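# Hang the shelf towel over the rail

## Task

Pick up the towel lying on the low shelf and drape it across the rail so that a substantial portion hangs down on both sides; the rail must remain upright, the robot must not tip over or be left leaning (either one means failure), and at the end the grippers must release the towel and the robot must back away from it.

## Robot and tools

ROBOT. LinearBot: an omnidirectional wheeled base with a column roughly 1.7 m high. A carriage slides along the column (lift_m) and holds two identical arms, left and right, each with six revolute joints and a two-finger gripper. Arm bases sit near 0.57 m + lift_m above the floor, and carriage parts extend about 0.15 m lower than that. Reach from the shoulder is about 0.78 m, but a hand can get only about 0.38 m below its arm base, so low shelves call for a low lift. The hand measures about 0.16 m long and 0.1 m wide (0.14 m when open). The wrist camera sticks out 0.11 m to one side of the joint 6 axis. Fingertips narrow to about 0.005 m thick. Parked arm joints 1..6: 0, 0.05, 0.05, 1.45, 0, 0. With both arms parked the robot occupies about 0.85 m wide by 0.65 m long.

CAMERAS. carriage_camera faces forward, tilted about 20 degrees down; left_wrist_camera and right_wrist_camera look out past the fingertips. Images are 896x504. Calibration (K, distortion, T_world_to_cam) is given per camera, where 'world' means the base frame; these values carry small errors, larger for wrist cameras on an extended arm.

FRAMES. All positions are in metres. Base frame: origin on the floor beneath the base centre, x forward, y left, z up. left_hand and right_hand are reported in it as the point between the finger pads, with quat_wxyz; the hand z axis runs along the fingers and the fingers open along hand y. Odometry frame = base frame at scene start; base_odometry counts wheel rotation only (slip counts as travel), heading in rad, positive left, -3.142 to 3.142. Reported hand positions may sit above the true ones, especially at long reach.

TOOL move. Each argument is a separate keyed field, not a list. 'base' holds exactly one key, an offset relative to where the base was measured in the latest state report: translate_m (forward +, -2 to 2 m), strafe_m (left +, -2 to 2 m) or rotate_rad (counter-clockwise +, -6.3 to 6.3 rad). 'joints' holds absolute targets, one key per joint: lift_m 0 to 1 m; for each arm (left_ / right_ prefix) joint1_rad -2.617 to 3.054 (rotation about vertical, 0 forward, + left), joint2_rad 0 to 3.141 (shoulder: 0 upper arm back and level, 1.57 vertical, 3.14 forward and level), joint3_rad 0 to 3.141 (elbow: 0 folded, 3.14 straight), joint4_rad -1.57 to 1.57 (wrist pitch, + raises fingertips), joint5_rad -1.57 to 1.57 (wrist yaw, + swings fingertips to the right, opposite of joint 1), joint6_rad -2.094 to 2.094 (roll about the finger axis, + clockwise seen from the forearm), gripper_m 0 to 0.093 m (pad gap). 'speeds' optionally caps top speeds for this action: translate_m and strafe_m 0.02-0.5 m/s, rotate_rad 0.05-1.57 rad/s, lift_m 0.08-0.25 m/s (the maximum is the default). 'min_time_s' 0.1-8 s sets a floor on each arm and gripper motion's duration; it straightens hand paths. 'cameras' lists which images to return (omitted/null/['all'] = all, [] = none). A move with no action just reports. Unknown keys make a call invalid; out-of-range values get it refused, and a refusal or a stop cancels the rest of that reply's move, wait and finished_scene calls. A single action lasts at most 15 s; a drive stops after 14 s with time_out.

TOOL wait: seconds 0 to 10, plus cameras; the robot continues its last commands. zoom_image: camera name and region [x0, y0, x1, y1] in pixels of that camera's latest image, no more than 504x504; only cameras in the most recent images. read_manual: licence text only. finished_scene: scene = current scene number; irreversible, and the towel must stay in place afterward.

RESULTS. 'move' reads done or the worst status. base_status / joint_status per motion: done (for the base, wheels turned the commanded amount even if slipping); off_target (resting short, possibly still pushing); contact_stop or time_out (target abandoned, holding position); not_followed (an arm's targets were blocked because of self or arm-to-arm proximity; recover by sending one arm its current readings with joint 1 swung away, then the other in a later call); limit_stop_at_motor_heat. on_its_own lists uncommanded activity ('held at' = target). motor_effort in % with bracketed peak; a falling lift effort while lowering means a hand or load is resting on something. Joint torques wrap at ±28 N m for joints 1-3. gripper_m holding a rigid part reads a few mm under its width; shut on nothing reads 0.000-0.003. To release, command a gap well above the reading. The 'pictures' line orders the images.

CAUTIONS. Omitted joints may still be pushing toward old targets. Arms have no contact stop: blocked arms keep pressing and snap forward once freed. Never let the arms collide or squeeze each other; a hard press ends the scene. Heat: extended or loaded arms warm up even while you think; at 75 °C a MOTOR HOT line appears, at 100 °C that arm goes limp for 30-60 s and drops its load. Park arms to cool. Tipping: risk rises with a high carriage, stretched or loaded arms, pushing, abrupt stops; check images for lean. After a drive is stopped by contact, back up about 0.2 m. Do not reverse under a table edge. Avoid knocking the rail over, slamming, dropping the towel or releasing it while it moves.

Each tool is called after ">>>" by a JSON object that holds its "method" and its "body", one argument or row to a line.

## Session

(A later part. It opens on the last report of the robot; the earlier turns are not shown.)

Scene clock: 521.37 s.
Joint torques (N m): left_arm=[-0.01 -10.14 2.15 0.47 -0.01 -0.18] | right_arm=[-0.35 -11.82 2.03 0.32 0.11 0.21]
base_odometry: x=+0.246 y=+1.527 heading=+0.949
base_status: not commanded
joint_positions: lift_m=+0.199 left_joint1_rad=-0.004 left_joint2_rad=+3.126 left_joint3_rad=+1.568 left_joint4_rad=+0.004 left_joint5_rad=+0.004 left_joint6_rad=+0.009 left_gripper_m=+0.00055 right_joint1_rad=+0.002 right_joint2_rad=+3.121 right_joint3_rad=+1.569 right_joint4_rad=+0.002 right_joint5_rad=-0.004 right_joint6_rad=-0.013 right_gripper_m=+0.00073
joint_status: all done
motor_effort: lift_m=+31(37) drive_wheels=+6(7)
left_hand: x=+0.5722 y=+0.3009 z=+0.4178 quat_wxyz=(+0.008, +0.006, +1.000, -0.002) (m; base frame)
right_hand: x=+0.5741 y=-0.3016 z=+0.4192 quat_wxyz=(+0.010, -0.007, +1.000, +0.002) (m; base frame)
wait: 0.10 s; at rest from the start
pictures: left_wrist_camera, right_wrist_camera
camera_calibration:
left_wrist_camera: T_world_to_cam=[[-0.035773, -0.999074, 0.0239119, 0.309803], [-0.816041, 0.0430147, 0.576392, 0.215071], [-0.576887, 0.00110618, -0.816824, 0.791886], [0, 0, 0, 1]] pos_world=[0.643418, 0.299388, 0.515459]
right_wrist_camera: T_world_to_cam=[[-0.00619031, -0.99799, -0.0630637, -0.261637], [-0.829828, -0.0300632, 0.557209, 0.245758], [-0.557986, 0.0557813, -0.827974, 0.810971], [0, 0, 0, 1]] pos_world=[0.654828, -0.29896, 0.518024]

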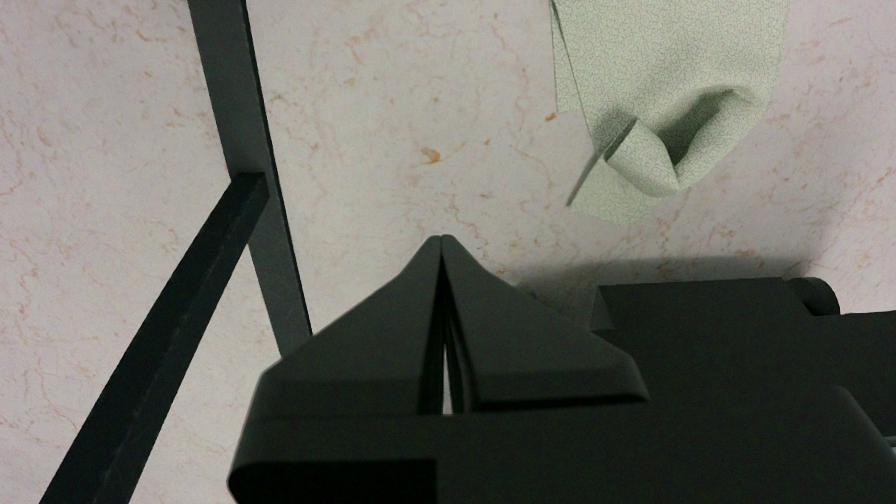

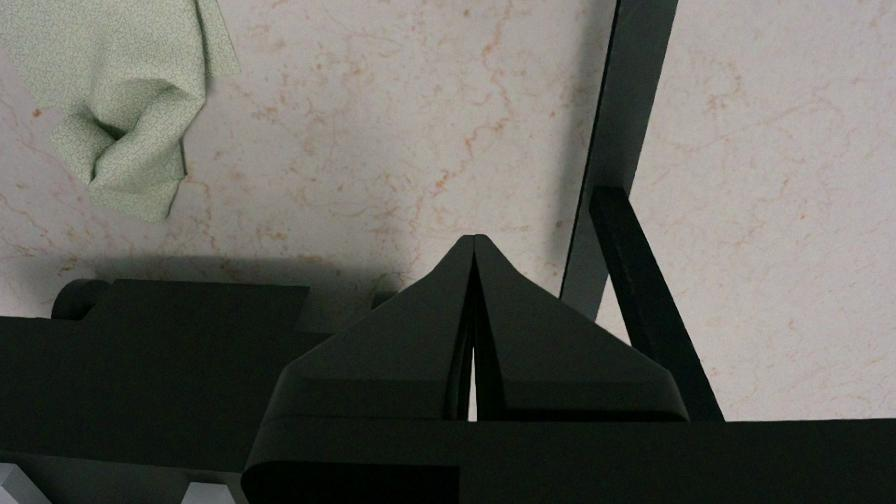

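>>> {"method": "move", "body": {
  "base": {"translate_m": -0.4},
  "speeds": {"translate_m": 0.15},
  "cameras": ["carriage_camera"]
}}

>>> {"method": "move", "body": {
  "base": {"rotate_rad": 0.166},
  "speeds": {"rotate_rad": 0.2},
  "cameras": []
}}

>>> {"method": "move", "body": {
  "base": {"strafe_m": -0.55},
  "speeds": {"strafe_m": 0.15},
  "cameras": ["carriage_camera", "left_wrist_camera"]
}}

Scene clock: 547.67 s.
Joint torques (N m): left_arm=[0.06 -10.1 2.14 0.48 -0.02 -0.16] | right_arm=[-0.43 -11.84 2.07 0.32 0.11 0.22]
move: done
base_odometry: x=+0.013 y=+1.201 heading=+0.949
base_status: done
joint_positions: lift_m=+0.199 left_joint1_rad=-0.004 left_joint2_rad=+3.126 left_joint3_rad=+1.568 left_joint4_rad=+0.004 left_joint5_rad=+0.004 left_joint6_rad=+0.009 left_gripper_m=+0.00055 right_joint1_rad=+0.002 right_joint2_rad=+3.121 right_joint3_rad=+1.569 right_joint4_rad=+0.002 right_joint5_rad=-0.004 right_joint6_rad=-0.013 right_gripper_m=+0.00073
joint_status: not commanded
motor_effort: lift_m=+31(31) drive_wheels=-3(13)
left_hand: x=+0.5723 y=+0.3008 z=+0.4178 quat_wxyz=(+0.009, +0.007, +1.000, -0.002) (m; base frame)
right_hand: x=+0.5741 y=-0.3015 z=+0.4192 quat_wxyz=(+0.010, -0.008, +1.000, +0.002) (m; base frame)
pictures: carriage_camera
camera_calibration:
carriage_camera: T_world_to_cam=[[-0.00554303, -0.999684, -0.0245377, 0.0333251], [-0.377596, 0.0248139, -0.925638, 1.17514], [0.925954, 0.00413448, -0.377614, 0.314047], [0, 0, 0, 1]] pos_world=[0.15312, 0.00285626, 1.20716]

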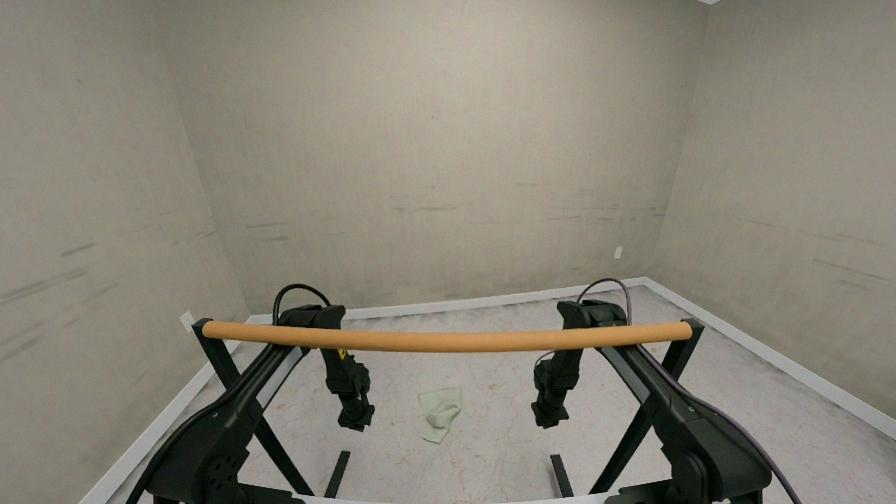

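Scene clock: 549.07 s.
Joint torques (N m): left_arm=[-0.27 -10.02 2.19 0.48 0 -0.17] | right_arm=[-0.79 -11.78 2.02 0.31 0.11 0.2]
move: done
base_odometry: x=+0.013 y=+1.201 heading=+1.115
base_status: done
joint_positions: lift_m=+0.199 left_joint1_rad=-0.001 left_joint2_rad=+3.126 left_joint3_rad=+1.568 left_joint4_rad=+0.004 left_joint5_rad=+0.004 left_joint6_rad=+0.009 left_gripper_m=+0.00055 right_joint1_rad=+0.006 right_joint2_rad=+3.121 right_joint3_rad=+1.569 right_joint4_rad=+0.002 right_joint5_rad=-0.003 right_joint6_rad=-0.013 right_gripper_m=+0.00073
joint_status: not commanded
motor_effort: lift_m=+31(31) drive_wheels=-9(10)
left_hand: x=+0.5723 y=+0.3020 z=+0.4178 quat_wxyz=(+0.009, +0.005, +1.000, -0.002) (m; base frame)
right_hand: x=+0.5741 y=-0.3001 z=+0.4192 quat_wxyz=(+0.010, -0.009, +1.000, +0.002) (m; base frame)
pictures: none
No camera images: "cameras" was empty.

Scene clock: 553.63 s.
Joint torques (N m): left_arm=[-0.12 -10.09 2.15 0.46 -0.01 -0.18] | right_arm=[-0.69 -11.74 2.17 0.3 0.11 0.2]
move: done
base_odometry: x=+0.507 y=+0.960 heading=+1.116
base_status: done
joint_positions: lift_m=+0.199 left_joint1_rad=-0.004 left_joint2_rad=+3.126 left_joint3_rad=+1.568 left_joint4_rad=+0.004 left_joint5_rad=+0.003 left_joint6_rad=+0.009 left_gripper_m=+0.00055 right_joint1_rad=+0.003 right_joint2_rad=+3.121 right_joint3_rad=+1.569 right_joint4_rad=+0.002 right_joint5_rad=-0.003 right_joint6_rad=-0.013 right_gripper_m=+0.00073
joint_status: not commanded
motor_effort: lift_m=+31(31) drive_wheels=-8(13)
left_hand: x=+0.5723 y=+0.3010 z=+0.4178 quat_wxyz=(+0.009, +0.006, +1.000, -0.002) (m; base frame)
right_hand: x=+0.5741 y=-0.3013 z=+0.4192 quat_wxyz=(+0.010, -0.008, +1.000, +0.002) (m; base frame)
pictures: carriage_camera, left_wrist_camera
camera_calibration:
carriage_camera: T_world_to_cam=[[-0.00554303, -0.999684, -0.0245377, 0.0333251], [-0.377596, 0.0248139, -0.925638, 1.17514], [0.925954, 0.00413448, -0.377614, 0.314047], [0, 0, 0, 1]] pos_world=[0.15312, 0.00285626, 1.20716]
left_wrist_camera: T_world_to_cam=[[-0.0357883, -0.999082, 0.0235361, 0.310013], [-0.81628, 0.042811, 0.576069, 0.215535], [-0.576547, 0.00140445, -0.817062, 0.791758], [0, 0, 0, 1]] pos_world=[0.643518, 0.299389, 0.515457]

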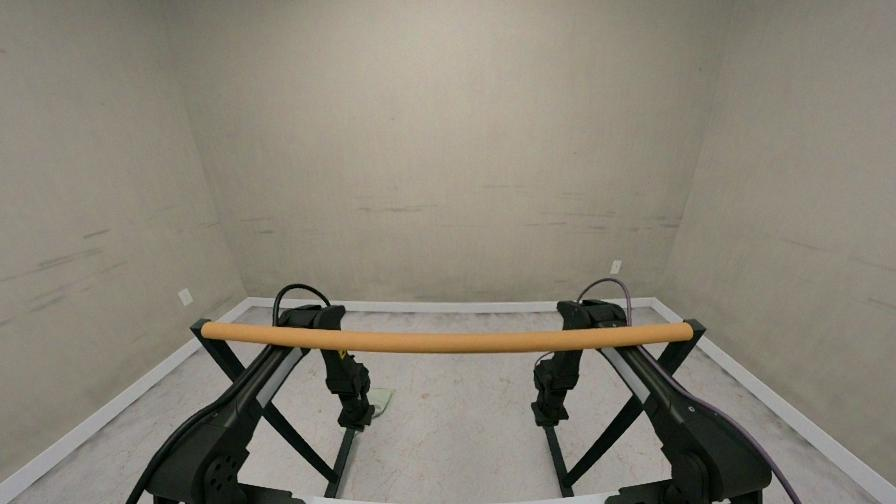

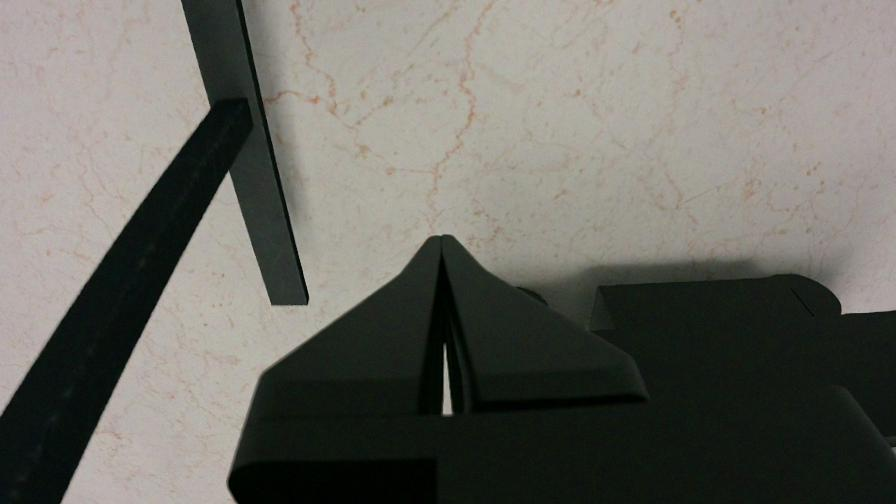

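>>> {"method": "move", "body": {
  "joints": {"left_joint4_rad": 0.7},
  "min_time_s": 1,
  "cameras": ["left_wrist_camera"]
}}

Scene clock: 558.17 s.
Joint torques (N m): left_arm=[-0.06 -11.23 3.21 2.15 -0.01 -0.16] | right_arm=[-0.51 -11.79 2.02 0.32 0.11 0.2]
move: done
base_odometry: x=+0.507 y=+0.960 heading=+1.116
base_status: not commanded
joint_positions: lift_m=+0.199 left_joint1_rad=-0.004 left_joint2_rad=+3.126 left_joint3_rad=+1.568 left_joint4_rad=+0.686 left_joint5_rad=+0.003 left_joint6_rad=+0.009 left_gripper_m=+0.00055 right_joint1_rad=+0.003 right_joint2_rad=+3.121 right_joint3_rad=+1.569 right_joint4_rad=+0.002 right_joint5_rad=-0.003 right_joint6_rad=-0.013 right_gripper_m=+0.00073
joint_status: all done
motor_effort: lift_m=+31(31) drive_wheels=-7(7)
left_hand: x=+0.7262 y=+0.3004 z=+0.4754 quat_wxyz=(+0.342, +0.007, +0.940, -0.001) (m; base frame)
right_hand: x=+0.5741 y=-0.3013 z=+0.4192 quat_wxyz=(+0.010, -0.008, +1.000, +0.002) (m; base frame)
pictures: left_wrist_camera
camera_calibration:
left_wrist_camera: T_world_to_cam=[[-0.0434112, -0.999055, -0.00191492, 0.331197], [-0.996824, 0.0434421, -0.0667367, 0.74448], [0.0667568, -0.000988281, -0.997769, 0.546935], [0, 0, 0, 1]] pos_world=[0.719982, 0.299083, 0.596033]

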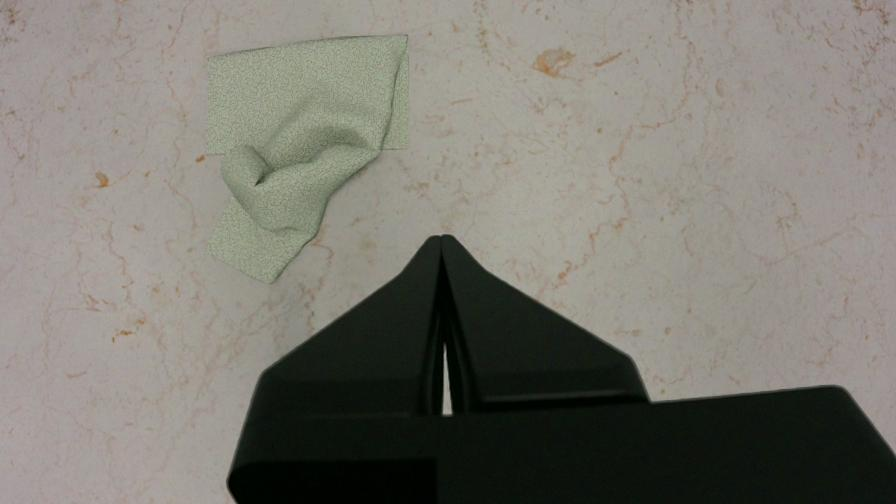

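>>> {"method": "wait", "body": {
  "seconds": 0.1,
  "cameras": ["carriage_camera", "left_wrist_camera", "right_wrist_camera"]
}}

>>> {"method": "zoom_image", "body": {
  "camera": "carriage_camera",
  "region": [180, 290, 480, 504]
}}

Scene clock: 578.00 s.
Joint torques (N m): left_arm=[0.08 -11.15 3.15 2.13 -0.01 -0.18] | right_arm=[-0.49 -11.79 2.09 0.32 0.11 0.19]
base_odometry: x=+0.507 y=+0.960 heading=+1.116
base_status: not commanded
joint_positions: lift_m=+0.199 left_joint1_rad=-0.004 left_joint2_rad=+3.126 left_joint3_rad=+1.568 left_joint4_rad=+0.687 left_joint5_rad=+0.003 left_joint6_rad=+0.009 left_gripper_m=+0.00055 right_joint1_rad=+0.003 right_joint2_rad=+3.121 right_joint3_rad=+1.569 right_joint4_rad=+0.002 right_joint5_rad=-0.003 right_joint6_rad=-0.013 right_gripper_m=+0.00073
joint_status: all done
motor_effort: lift_m=+31(31) drive_wheels=-7(7)
left_hand: x=+0.7266 y=+0.3004 z=+0.4757 quat_wxyz=(+0.343, +0.007, +0.939, -0.001) (m; base frame)
right_hand: x=+0.5741 y=-0.3013 z=+0.4192 quat_wxyz=(+0.010, -0.008, +1.000, +0.002) (m; base frame)
wait: 0.10 s; at rest from the start
pictures: carriage_camera, left_wrist_camera, right_wrist_camera
camera_calibration:
carriage_camera: T_world_to_cam=[[-0.00554303, -0.999684, -0.0245377, 0.0333251], [-0.377596, 0.0248139, -0.925638, 1.17514], [0.925954, 0.00413448, -0.377614, 0.314047], [0, 0, 0, 1]] pos_world=[0.15312, 0.00285626, 1.20716]
left_wrist_camera: T_world_to_cam=[[-0.0434098, -0.999055, -0.00199742, 0.33125], [-0.996695, 0.0434444, -0.0686406, 0.745647], [0.0686625, -0.000988855, -0.997639, 0.545774], [0, 0, 0, 1]] pos_world=[0.720088, 0.299083, 0.596329]
right_wrist_camera: T_world_to_cam=[[-0.0054078, -0.998045, -0.0622698, -0.262173], [-0.829763, -0.0302747, 0.557295, 0.24562], [-0.55809, 0.0546829, -0.827976, 0.810689], [0, 0, 0, 1]] pos_world=[0.654826, -0.298555, 0.518023]

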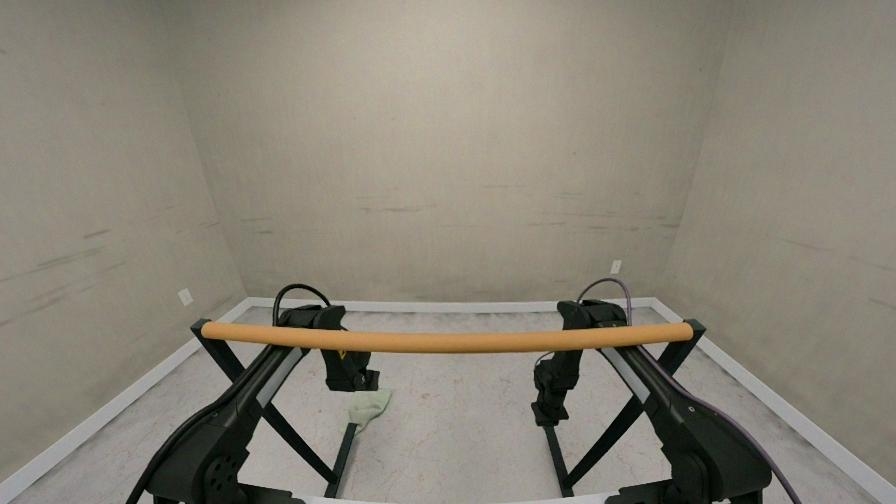

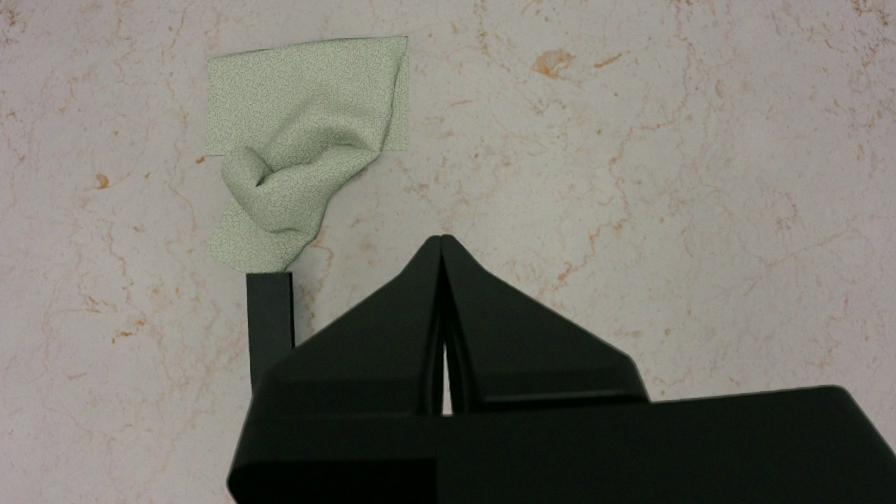

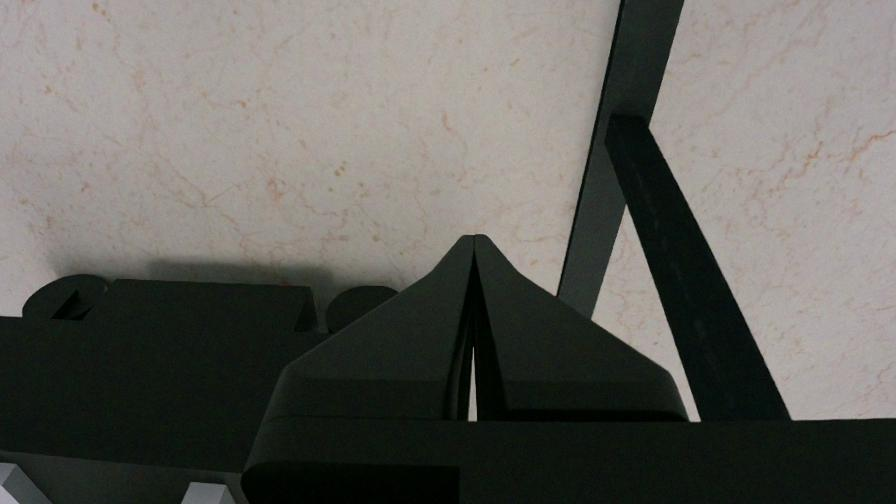

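Scaled by 1.680 from the camera's 896x504 image, which has a finer 1280x720 frame.

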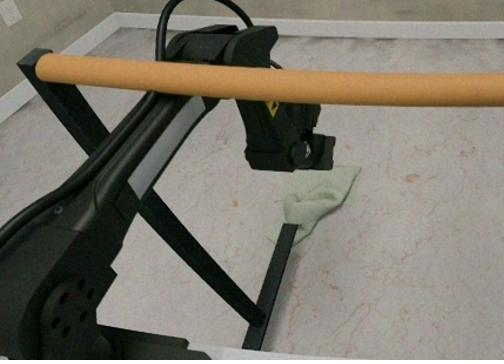

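>>> {"method": "move", "body": {
  "base": {"translate_m": -0.08},
  "speeds": {"translate_m": 0.05},
  "joints": {"lift_m": 0.125},
  "cameras": ["left_wrist_camera"]
}}

>>> {"method": "move", "body": {
  "joints": {"lift_m": 0.11},
  "speeds": {"lift_m": 0.08},
  "cameras": ["left_wrist_camera", "right_wrist_camera"]
}}

Scene clock: 586.80 s.
Joint torques (N m): left_arm=[0.08 -11.18 3.14 1.99 -0.01 -0.19] | right_arm=[-0.46 -11.79 1.83 0.32 0.12 0.21]
move: done
base_odometry: x=+0.472 y=+0.888 heading=+1.116
base_status: done
joint_positions: lift_m=+0.124 left_joint1_rad=-0.004 left_joint2_rad=+3.126 left_joint3_rad=+1.568 left_joint4_rad=+0.700 left_joint5_rad=+0.003 left_joint6_rad=+0.009 left_gripper_m=+0.00055 right_joint1_rad=+0.002 right_joint2_rad=+3.121 right_joint3_rad=+1.571 right_joint4_rad=+0.003 right_joint5_rad=-0.003 right_joint6_rad=-0.013 right_gripper_m=+0.00073
joint_status: all done
motor_effort: lift_m=+27(28) drive_wheels=-2(10)
left_hand: x=+0.7290 y=+0.3002 z=+0.4032 quat_wxyz=(+0.349, +0.007, +0.937, -0.001) (m; base frame)
right_hand: x=+0.5755 y=-0.3015 z=+0.3449 quat_wxyz=(+0.012, -0.008, +1.000, +0.002) (m; base frame)
pictures: left_wrist_camera
camera_calibration:
left_wrist_camera: T_world_to_cam=[[-0.043785, -0.999038, -0.00249784, 0.33147], [-0.995705, 0.0438428, -0.0815475, 0.747444], [0.0815785, -0.00108345, -0.996666, 0.463566], [0, 0, 0, 1]] pos_world=[0.72093, 0.298884, 0.5238]

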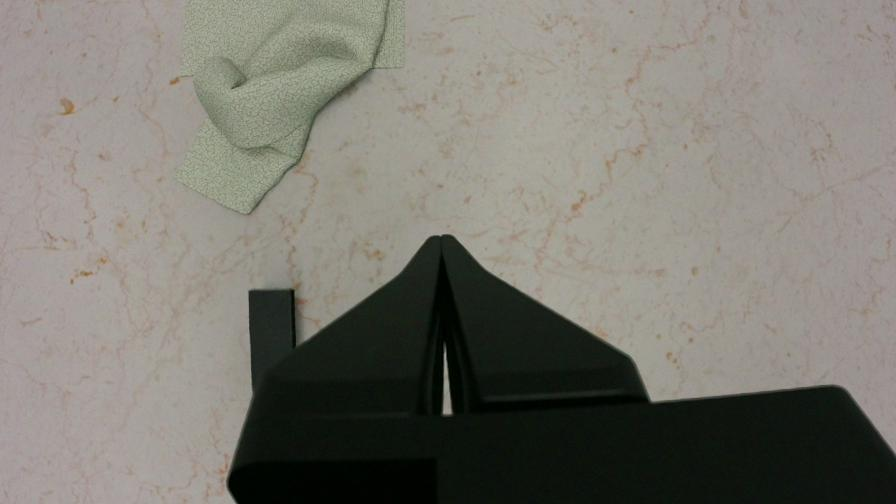

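Scene clock: 587.37 s.
Joint torques (N m): left_arm=[-0.01 -11.23 3.26 2 -0.01 -0.16] | right_arm=[-0.34 -11.85 1.77 0.28 0.12 0.2]
move: done
base_odometry: x=+0.472 y=+0.888 heading=+1.116
base_status: not commanded
joint_positions: lift_m=+0.109 left_joint1_rad=-0.004 left_joint2_rad=+3.126 left_joint3_rad=+1.568 left_joint4_rad=+0.703 left_joint5_rad=+0.003 left_joint6_rad=+0.009 left_gripper_m=+0.00055 right_joint1_rad=+0.002 right_joint2_rad=+3.121 right_joint3_rad=+1.571 right_joint4_rad=+0.003 right_joint5_rad=-0.003 right_joint6_rad=-0.013 right_gripper_m=+0.00073
joint_status: all done
motor_effort: lift_m=+28(28) drive_wheels=+3(3)
left_hand: x=+0.7295 y=+0.3002 z=+0.3886 quat_wxyz=(+0.351, +0.007, +0.937, -0.001) (m; base frame)
right_hand: x=+0.5754 y=-0.3015 z=+0.3298 quat_wxyz=(+0.011, -0.008, +1.000, +0.002) (m; base frame)
pictures: left_wrist_camera, right_wrist_camera
camera_calibration:
left_wrist_camera: T_world_to_cam=[[-0.0437793, -0.999038, -0.00261636, 0.331499], [-0.995479, 0.043844, -0.0842521, 0.747675], [0.0842857, -0.00108396, -0.996441, 0.446924], [0, 0, 0, 1]] pos_world=[0.721139, 0.298884, 0.509194]
right_wrist_camera: T_world_to_cam=[[-0.00560196, -0.998043, -0.0622808, -0.26779], [-0.831249, -0.0299736, 0.555092, 0.298156], [-0.555873, 0.0548805, -0.829454, 0.736654], [0, 0, 0, 1]] pos_world=[0.655827, -0.298757, 0.428839]

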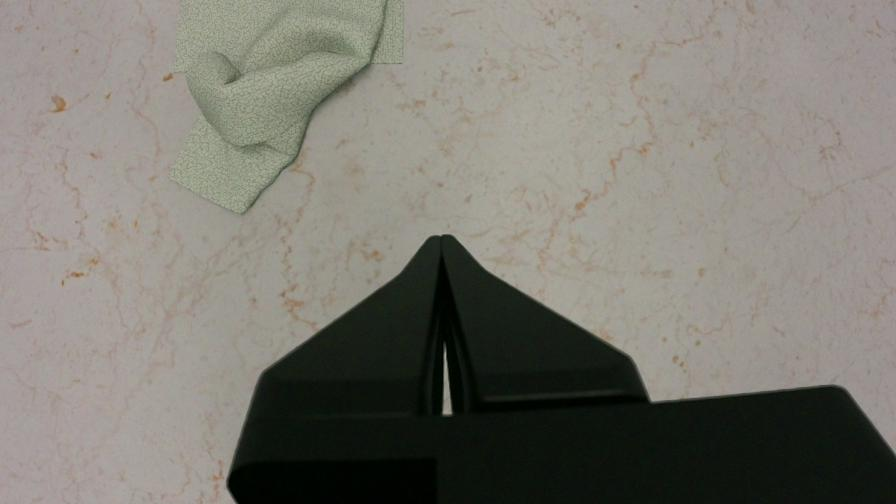

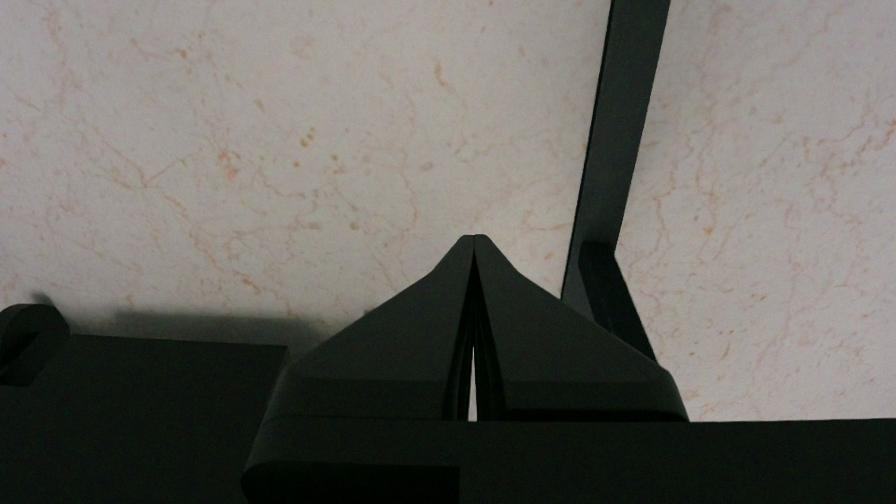

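>>> {"method": "wait", "body": {
  "seconds": 0.1
}}

Scene clock: 601.43 s.
Joint torques (N m): left_arm=[0.05 -11.18 3.29 1.97 0 -0.16] | right_arm=[-0.49 -11.84 1.85 0.31 0.11 0.2]
base_odometry: x=+0.472 y=+0.888 heading=+1.116
base_status: not commanded
joint_positions: lift_m=+0.109 left_joint1_rad=-0.004 left_joint2_rad=+3.126 left_joint3_rad=+1.568 left_joint4_rad=+0.703 left_joint5_rad=+0.003 left_joint6_rad=+0.009 left_gripper_m=+0.00055 right_joint1_rad=+0.002 right_joint2_rad=+3.121 right_joint3_rad=+1.571 right_joint4_rad=+0.003 right_joint5_rad=-0.003 right_joint6_rad=-0.013 right_gripper_m=+0.00073
joint_status: all done
motor_effort: lift_m=+27(28) drive_wheels=+3(3)
left_hand: x=+0.7295 y=+0.3002 z=+0.3887 quat_wxyz=(+0.351, +0.007, +0.936, -0.001) (m; base frame)
right_hand: x=+0.5754 y=-0.3015 z=+0.3298 quat_wxyz=(+0.011, -0.008, +1.000, +0.001) (m; base frame)
wait: 0.10 s; at rest from the start
pictures: carriage_camera, left_wrist_camera, right_wrist_camera
camera_calibration:
carriage_camera: T_world_to_cam=[[-0.00554303, -0.999684, -0.0245377, 0.0311265], [-0.377596, 0.0248139, -0.925638, 1.0922], [0.925954, 0.00413448, -0.377614, 0.280213], [0, 0, 0, 1]] pos_world=[0.15312, 0.00285626, 1.11756]
left_wrist_camera: T_world_to_cam=[[-0.0437763, -0.999038, -0.0026341, 0.331506], [-0.995446, 0.043842, -0.0846484, 0.747855], [0.0846824, -0.00108349, -0.996407, 0.44662], [0, 0, 0, 1]] pos_world=[0.72114, 0.298884, 0.509194]
right_wrist_camera: T_world_to_cam=[[-0.00559907, -0.998065, -0.0619214, -0.267953], [-0.831244, -0.0297766, 0.55511, 0.298204], [-0.55588, 0.0545799, -0.829469, 0.736575], [0, 0, 0, 1]] pos_world=[0.655827, -0.298757, 0.428838]

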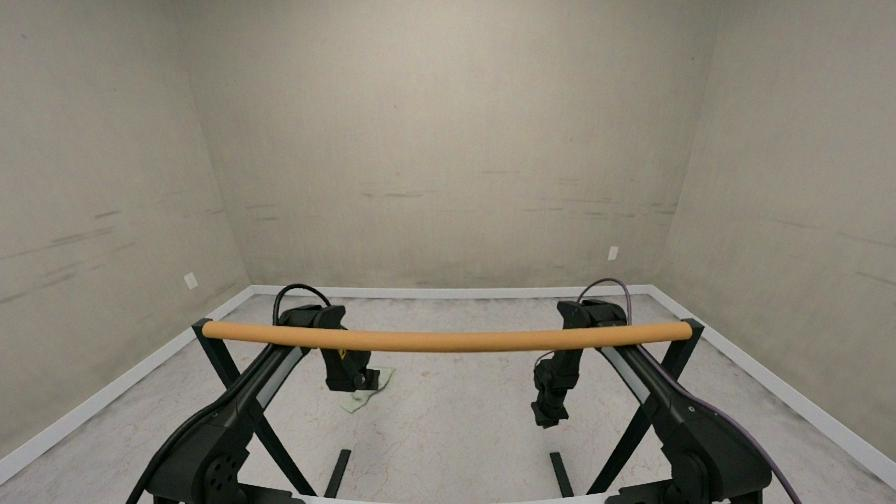

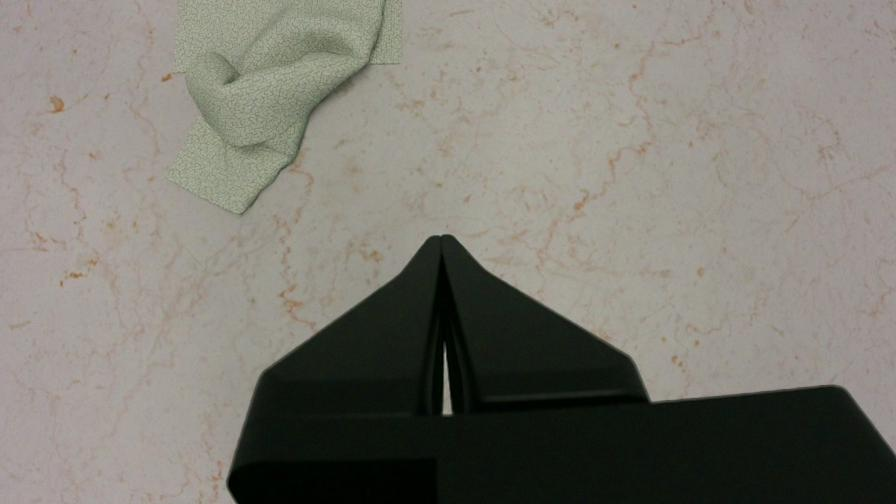

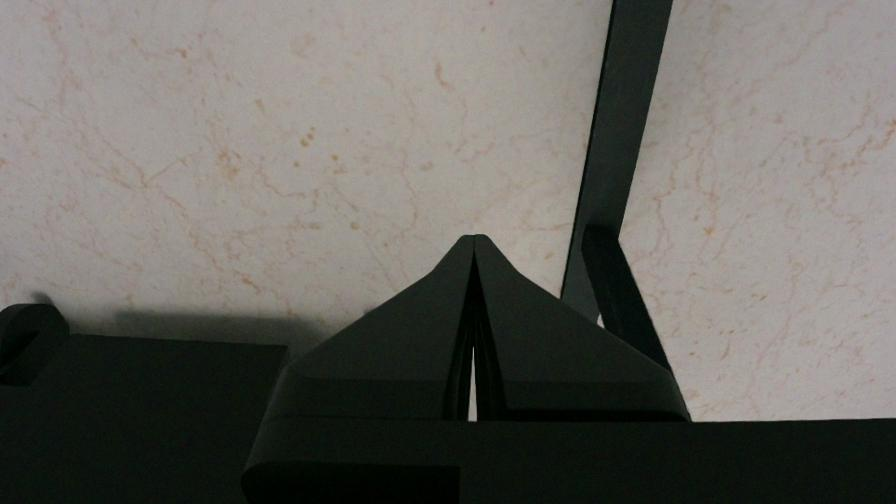

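>>> {"method": "move", "body": {
  "joints": {"lift_m": 0.125},
  "speeds": {"lift_m": 0.08},
  "cameras": []
}}

>>> {"method": "wait", "body": {
  "seconds": 6,
  "cameras": ["carriage_camera", "left_wrist_camera"]
}}

Scene clock: 624.10 s.
Joint torques (N m): left_arm=[-0.02 -11.23 3.28 1.96 0 -0.16] | right_arm=[-0.47 -11.84 1.78 0.33 0.11 0.21]
move: done
base_odometry: x=+0.472 y=+0.888 heading=+1.116
base_status: not commanded
joint_positions: lift_m=+0.124 left_joint1_rad=-0.004 left_joint2_rad=+3.126 left_joint3_rad=+1.568 left_joint4_rad=+0.704 left_joint5_rad=+0.003 left_joint6_rad=+0.009 left_gripper_m=+0.00055 right_joint1_rad=+0.002 right_joint2_rad=+3.121 right_joint3_rad=+1.571 right_joint4_rad=+0.002 right_joint5_rad=-0.003 right_joint6_rad=-0.013 right_gripper_m=+0.00073
joint_status: all done
motor_effort: lift_m=+31(38) drive_wheels=-2(3)
left_hand: x=+0.7296 y=+0.3002 z=+0.4033 quat_wxyz=(+0.351, +0.007, +0.936, -0.001) (m; base frame)
right_hand: x=+0.5752 y=-0.3015 z=+0.3444 quat_wxyz=(+0.011, -0.008, +1.000, +0.001) (m; base frame)
pictures: none
No camera images: "cameras" was empty.

Scene clock: 630.10 s.
Joint torques (N m): left_arm=[-0.01 -11.15 3.21 1.99 0.01 -0.17] | right_arm=[-0.44 -11.79 1.85 0.31 0.12 0.21]
base_odometry: x=+0.472 y=+0.888 heading=+1.116
base_status: not commanded
joint_positions: lift_m=+0.124 left_joint1_rad=-0.004 left_joint2_rad=+3.126 left_joint3_rad=+1.568 left_joint4_rad=+0.704 left_joint5_rad=+0.003 left_joint6_rad=+0.009 left_gripper_m=+0.00055 right_joint1_rad=+0.002 right_joint2_rad=+3.121 right_joint3_rad=+1.571 right_joint4_rad=+0.002 right_joint5_rad=-0.003 right_joint6_rad=-0.013 right_gripper_m=+0.00073
joint_status: all done
motor_effort: lift_m=+31(38) drive_wheels=-3(3)
left_hand: x=+0.7296 y=+0.3002 z=+0.4033 quat_wxyz=(+0.351, +0.007, +0.936, -0.001) (m; base frame)
right_hand: x=+0.5752 y=-0.3015 z=+0.3444 quat_wxyz=(+0.011, -0.008, +1.000, +0.001) (m; base frame)
wait: 6.00 s; at rest by 0.27 s
pictures: carriage_camera, left_wrist_camera
camera_calibration:
carriage_camera: T_world_to_cam=[[-0.00554303, -0.999684, -0.0245377, 0.0314872], [-0.377596, 0.0248139, -0.925638, 1.10581], [0.925954, 0.00413448, -0.377614, 0.285764], [0, 0, 0, 1]] pos_world=[0.15312, 0.00285626, 1.13226]
left_wrist_camera: T_world_to_cam=[[-0.0437798, -0.999038, -0.00264798, 0.331559], [-0.99542, 0.0438464, -0.0849457, 0.749336], [0.08498, -0.00108305, -0.996382, 0.46103], [0, 0, 0, 1]] pos_world=[0.721241, 0.298884, 0.523893]

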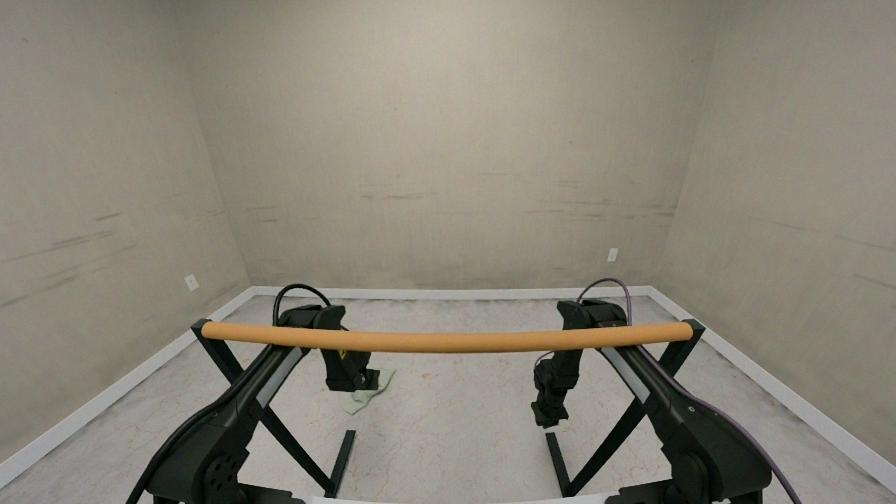

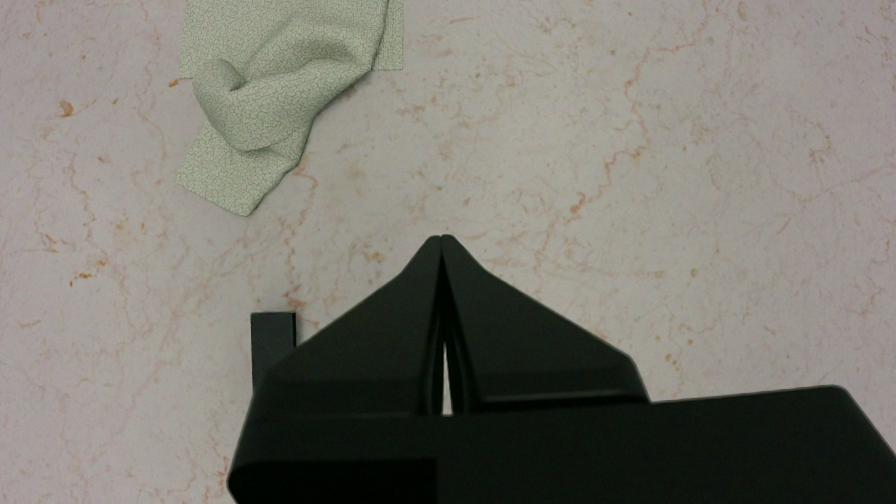

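>>> {"method": "move", "body": {
  "base": {"strafe_m": -0.25},
  "speeds": {"strafe_m": 0.12},
  "cameras": []
}}

>>> {"method": "move", "body": {
  "base": {"translate_m": 0.46},
  "speeds": {"translate_m": 0.08},
  "cameras": []
}}

>>> {"method": "wait", "body": {
  "seconds": 5,
  "cameras": ["carriage_camera", "left_wrist_camera"]
}}

Scene clock: 659.80 s.
Joint torques (N m): left_arm=[0.17 -11.14 3.22 1.97 -0.01 -0.18] | right_arm=[-0.49 -11.85 1.8 0.32 0.11 0.21]
move: done
base_odometry: x=+0.696 y=+0.777 heading=+1.115
base_status: done
joint_positions: lift_m=+0.124 left_joint1_rad=-0.005 left_joint2_rad=+3.126 left_joint3_rad=+1.568 left_joint4_rad=+0.704 left_joint5_rad=+0.003 left_joint6_rad=+0.009 left_gripper_m=+0.00055 right_joint1_rad=+0.002 right_joint2_rad=+3.121 right_joint3_rad=+1.571 right_joint4_rad=+0.002 right_joint5_rad=-0.003 right_joint6_rad=-0.013 right_gripper_m=+0.00073
joint_status: not commanded
motor_effort: lift_m=+31(31) drive_wheels=-2(8)
left_hand: x=+0.7296 y=+0.3001 z=+0.4033 quat_wxyz=(+0.351, +0.007, +0.936, -0.001) (m; base frame)
right_hand: x=+0.5752 y=-0.3017 z=+0.3444 quat_wxyz=(+0.011, -0.007, +1.000, +0.001) (m; base frame)
pictures: none
No camera images: "cameras" was empty.

Scene clock: 666.17 s.
Joint torques (N m): left_arm=[0.12 -11.18 3.17 1.97 0 -0.19] | right_arm=[-0.42 -11.86 1.83 0.32 0.11 0.21]
move: done
base_odometry: x=+0.899 y=+1.190 heading=+1.114
base_status: done
joint_positions: lift_m=+0.124 left_joint1_rad=-0.005 left_joint2_rad=+3.126 left_joint3_rad=+1.568 left_joint4_rad=+0.704 left_joint5_rad=+0.003 left_joint6_rad=+0.009 left_gripper_m=+0.00055 right_joint1_rad=+0.002 right_joint2_rad=+3.121 right_joint3_rad=+1.571 right_joint4_rad=+0.002 right_joint5_rad=-0.003 right_joint6_rad=-0.013 right_gripper_m=+0.00073
joint_status: not commanded
motor_effort: lift_m=+30(31) drive_wheels=-6(11)
left_hand: x=+0.7296 y=+0.3001 z=+0.4033 quat_wxyz=(+0.351, +0.007, +0.936, -0.001) (m; base frame)
right_hand: x=+0.5752 y=-0.3017 z=+0.3444 quat_wxyz=(+0.011, -0.007, +1.000, +0.001) (m; base frame)
pictures: none
No camera images: "cameras" was empty.

Scene clock: 671.17 s.
Joint torques (N m): left_arm=[0.05 -11.17 3.21 1.98 0 -0.18] | right_arm=[-0.38 -11.82 1.85 0.32 0.11 0.21]
base_odometry: x=+0.899 y=+1.190 heading=+1.114
base_status: done
joint_positions: lift_m=+0.124 left_joint1_rad=-0.005 left_joint2_rad=+3.126 left_joint3_rad=+1.568 left_joint4_rad=+0.704 left_joint5_rad=+0.003 left_joint6_rad=+0.009 left_gripper_m=+0.00055 right_joint1_rad=+0.002 right_joint2_rad=+3.121 right_joint3_rad=+1.571 right_joint4_rad=+0.002 right_joint5_rad=-0.003 right_joint6_rad=-0.013 right_gripper_m=+0.00073
joint_status: not commanded
motor_effort: lift_m=+30(31) drive_wheels=-6(11)
left_hand: x=+0.7296 y=+0.3001 z=+0.4033 quat_wxyz=(+0.351, +0.007, +0.936, -0.001) (m; base frame)
right_hand: x=+0.5752 y=-0.3017 z=+0.3444 quat_wxyz=(+0.011, -0.007, +1.000, +0.001) (m; base frame)
wait: 5.00 s; at rest by 0.27 s
pictures: carriage_camera, left_wrist_camera
camera_calibration:
carriage_camera: T_world_to_cam=[[-0.00554303, -0.999684, -0.0245377, 0.0314872], [-0.377596, 0.0248139, -0.925638, 1.10581], [0.925954, 0.00413448, -0.377614, 0.285764], [0, 0, 0, 1]] pos_world=[0.15312, 0.00285626, 1.13226]
left_wrist_camera: T_world_to_cam=[[-0.0439492, -0.999029, -0.00296577, 0.331742], [-0.995413, 0.0440422, -0.0849342, 0.74917], [0.0849824, -0.000780621, -0.996382, 0.460946], [0, 0, 0, 1]] pos_world=[0.721141, 0.298785, 0.523892]

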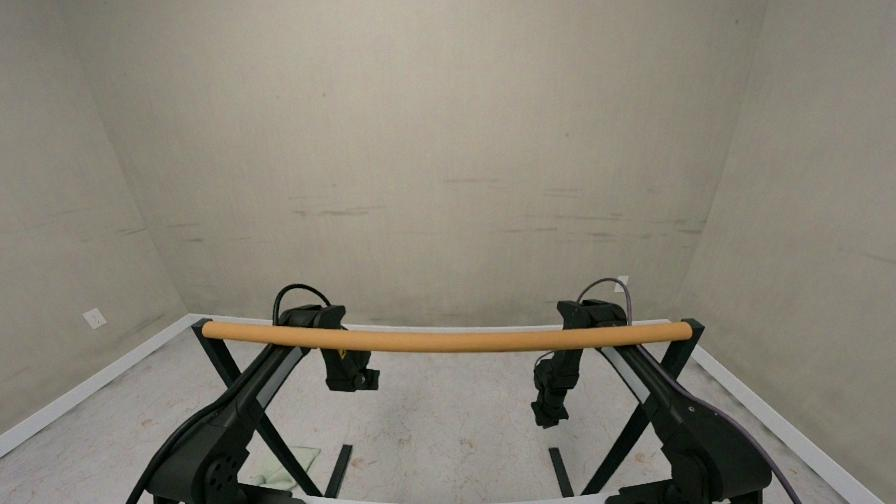

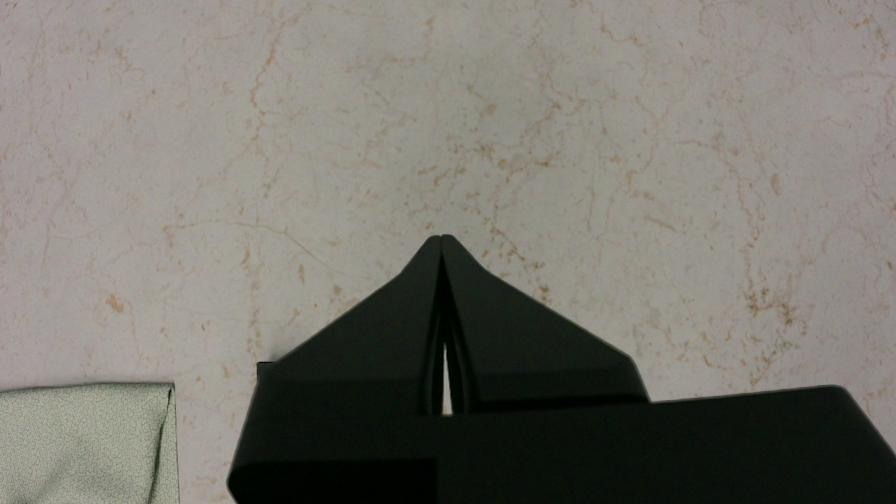

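>>> {"method": "move", "body": {
  "joints": {"lift_m": 0.112},
  "speeds": {"lift_m": 0.08},
  "cameras": []
}}

>>> {"method": "move", "body": {
  "joints": {"lift_m": 0.1},
  "speeds": {"lift_m": 0.08},
  "cameras": []
}}

>>> {"method": "wait", "body": {
  "seconds": 1.5,
  "cameras": ["carriage_camera", "left_wrist_camera"]
}}

Scene clock: 682.33 s.
Joint torques (N m): left_arm=[0.02 -11.23 3.3 1.98 0 -0.17] | right_arm=[-0.53 -11.84 2.07 0.29 0.11 0.21]
move: done
base_odometry: x=+0.899 y=+1.190 heading=+1.114
base_status: not commanded
joint_positions: lift_m=+0.112 left_joint1_rad=-0.005 left_joint2_rad=+3.126 left_joint3_rad=+1.568 left_joint4_rad=+0.703 left_joint5_rad=+0.003 left_joint6_rad=+0.009 left_gripper_m=+0.00055 right_joint1_rad=+0.002 right_joint2_rad=+3.121 right_joint3_rad=+1.571 right_joint4_rad=+0.002 right_joint5_rad=-0.003 right_joint6_rad=-0.013 right_gripper_m=+0.00073
joint_status: all done
motor_effort: lift_m=+26(28) drive_wheels=-6(7)
left_hand: x=+0.7297 y=+0.3001 z=+0.3910 quat_wxyz=(+0.351, +0.007, +0.936, -0.001) (m; base frame)
right_hand: x=+0.5752 y=-0.3017 z=+0.3320 quat_wxyz=(+0.011, -0.007, +1.000, +0.001) (m; base frame)
pictures: none
No camera images: "cameras" was empty.

Scene clock: 682.93 s.
Joint torques (N m): left_arm=[0.06 -11.21 3.28 1.98 0 -0.16] | right_arm=[-0.27 -11.81 1.81 0.33 0.1 0.21]
move: done
base_odometry: x=+0.899 y=+1.190 heading=+1.114
base_status: not commanded
joint_positions: lift_m=+0.100 left_joint1_rad=-0.005 left_joint2_rad=+3.126 left_joint3_rad=+1.568 left_joint4_rad=+0.703 left_joint5_rad=+0.003 left_joint6_rad=+0.009 left_gripper_m=+0.00055 right_joint1_rad=+0.002 right_joint2_rad=+3.121 right_joint3_rad=+1.571 right_joint4_rad=+0.002 right_joint5_rad=-0.003 right_joint6_rad=-0.013 right_gripper_m=+0.00073
joint_status: all done
motor_effort: lift_m=+25(26) drive_wheels=+7(8)
left_hand: x=+0.7297 y=+0.3001 z=+0.3790 quat_wxyz=(+0.351, +0.007, +0.936, -0.001) (m; base frame)
right_hand: x=+0.5752 y=-0.3017 z=+0.3201 quat_wxyz=(+0.011, -0.007, +1.000, +0.001) (m; base frame)
pictures: none
No camera images: "cameras" was empty.

Scene clock: 684.43 s.
Joint torques (N m): left_arm=[0.08 -11.12 3.18 1.98 0.01 -0.17] | right_arm=[-0.43 -11.82 1.91 0.33 0.12 0.2]
base_odometry: x=+0.899 y=+1.190 heading=+1.114
base_status: not commanded
joint_positions: lift_m=+0.100 left_joint1_rad=-0.005 left_joint2_rad=+3.126 left_joint3_rad=+1.568 left_joint4_rad=+0.703 left_joint5_rad=+0.003 left_joint6_rad=+0.009 left_gripper_m=+0.00055 right_joint1_rad=+0.002 right_joint2_rad=+3.121 right_joint3_rad=+1.571 right_joint4_rad=+0.002 right_joint5_rad=-0.003 right_joint6_rad=-0.013 right_gripper_m=+0.00073
joint_status: all done
motor_effort: lift_m=+25(26) drive_wheels=+6(8)
left_hand: x=+0.7297 y=+0.3001 z=+0.3790 quat_wxyz=(+0.351, +0.007, +0.936, -0.001) (m; base frame)
right_hand: x=+0.5752 y=-0.3017 z=+0.3201 quat_wxyz=(+0.011, -0.007, +1.000, +0.001) (m; base frame)
wait: 1.50 s; at rest by 0.27 s
pictures: carriage_camera, left_wrist_camera
camera_calibration:
carriage_camera: T_world_to_cam=[[-0.00554303, -0.999684, -0.0245377, 0.0308885], [-0.377596, 0.0248139, -0.925638, 1.08323], [0.925954, 0.00413448, -0.377614, 0.27655], [0, 0, 0, 1]] pos_world=[0.15312, 0.00285626, 1.10786]
left_wrist_camera: T_world_to_cam=[[-0.0433469, -0.999056, -0.00291096, 0.331219], [-0.995431, 0.0434374, -0.0850283, 0.747448], [0.0850744, -0.000788053, -0.996374, 0.436657], [0, 0, 0, 1]] pos_world=[0.721242, 0.298784, 0.499592]

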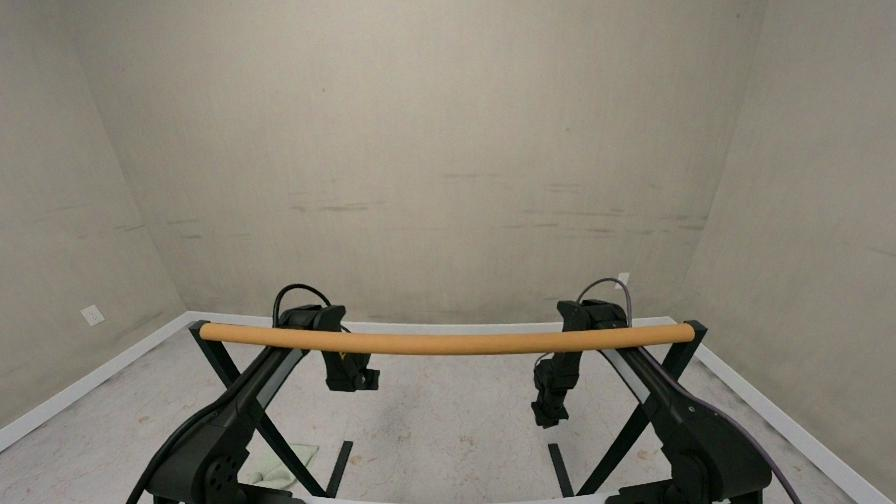

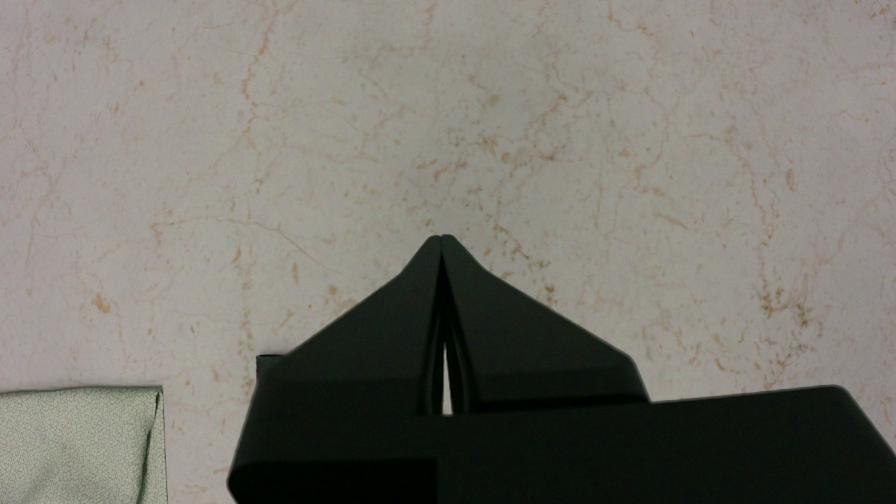

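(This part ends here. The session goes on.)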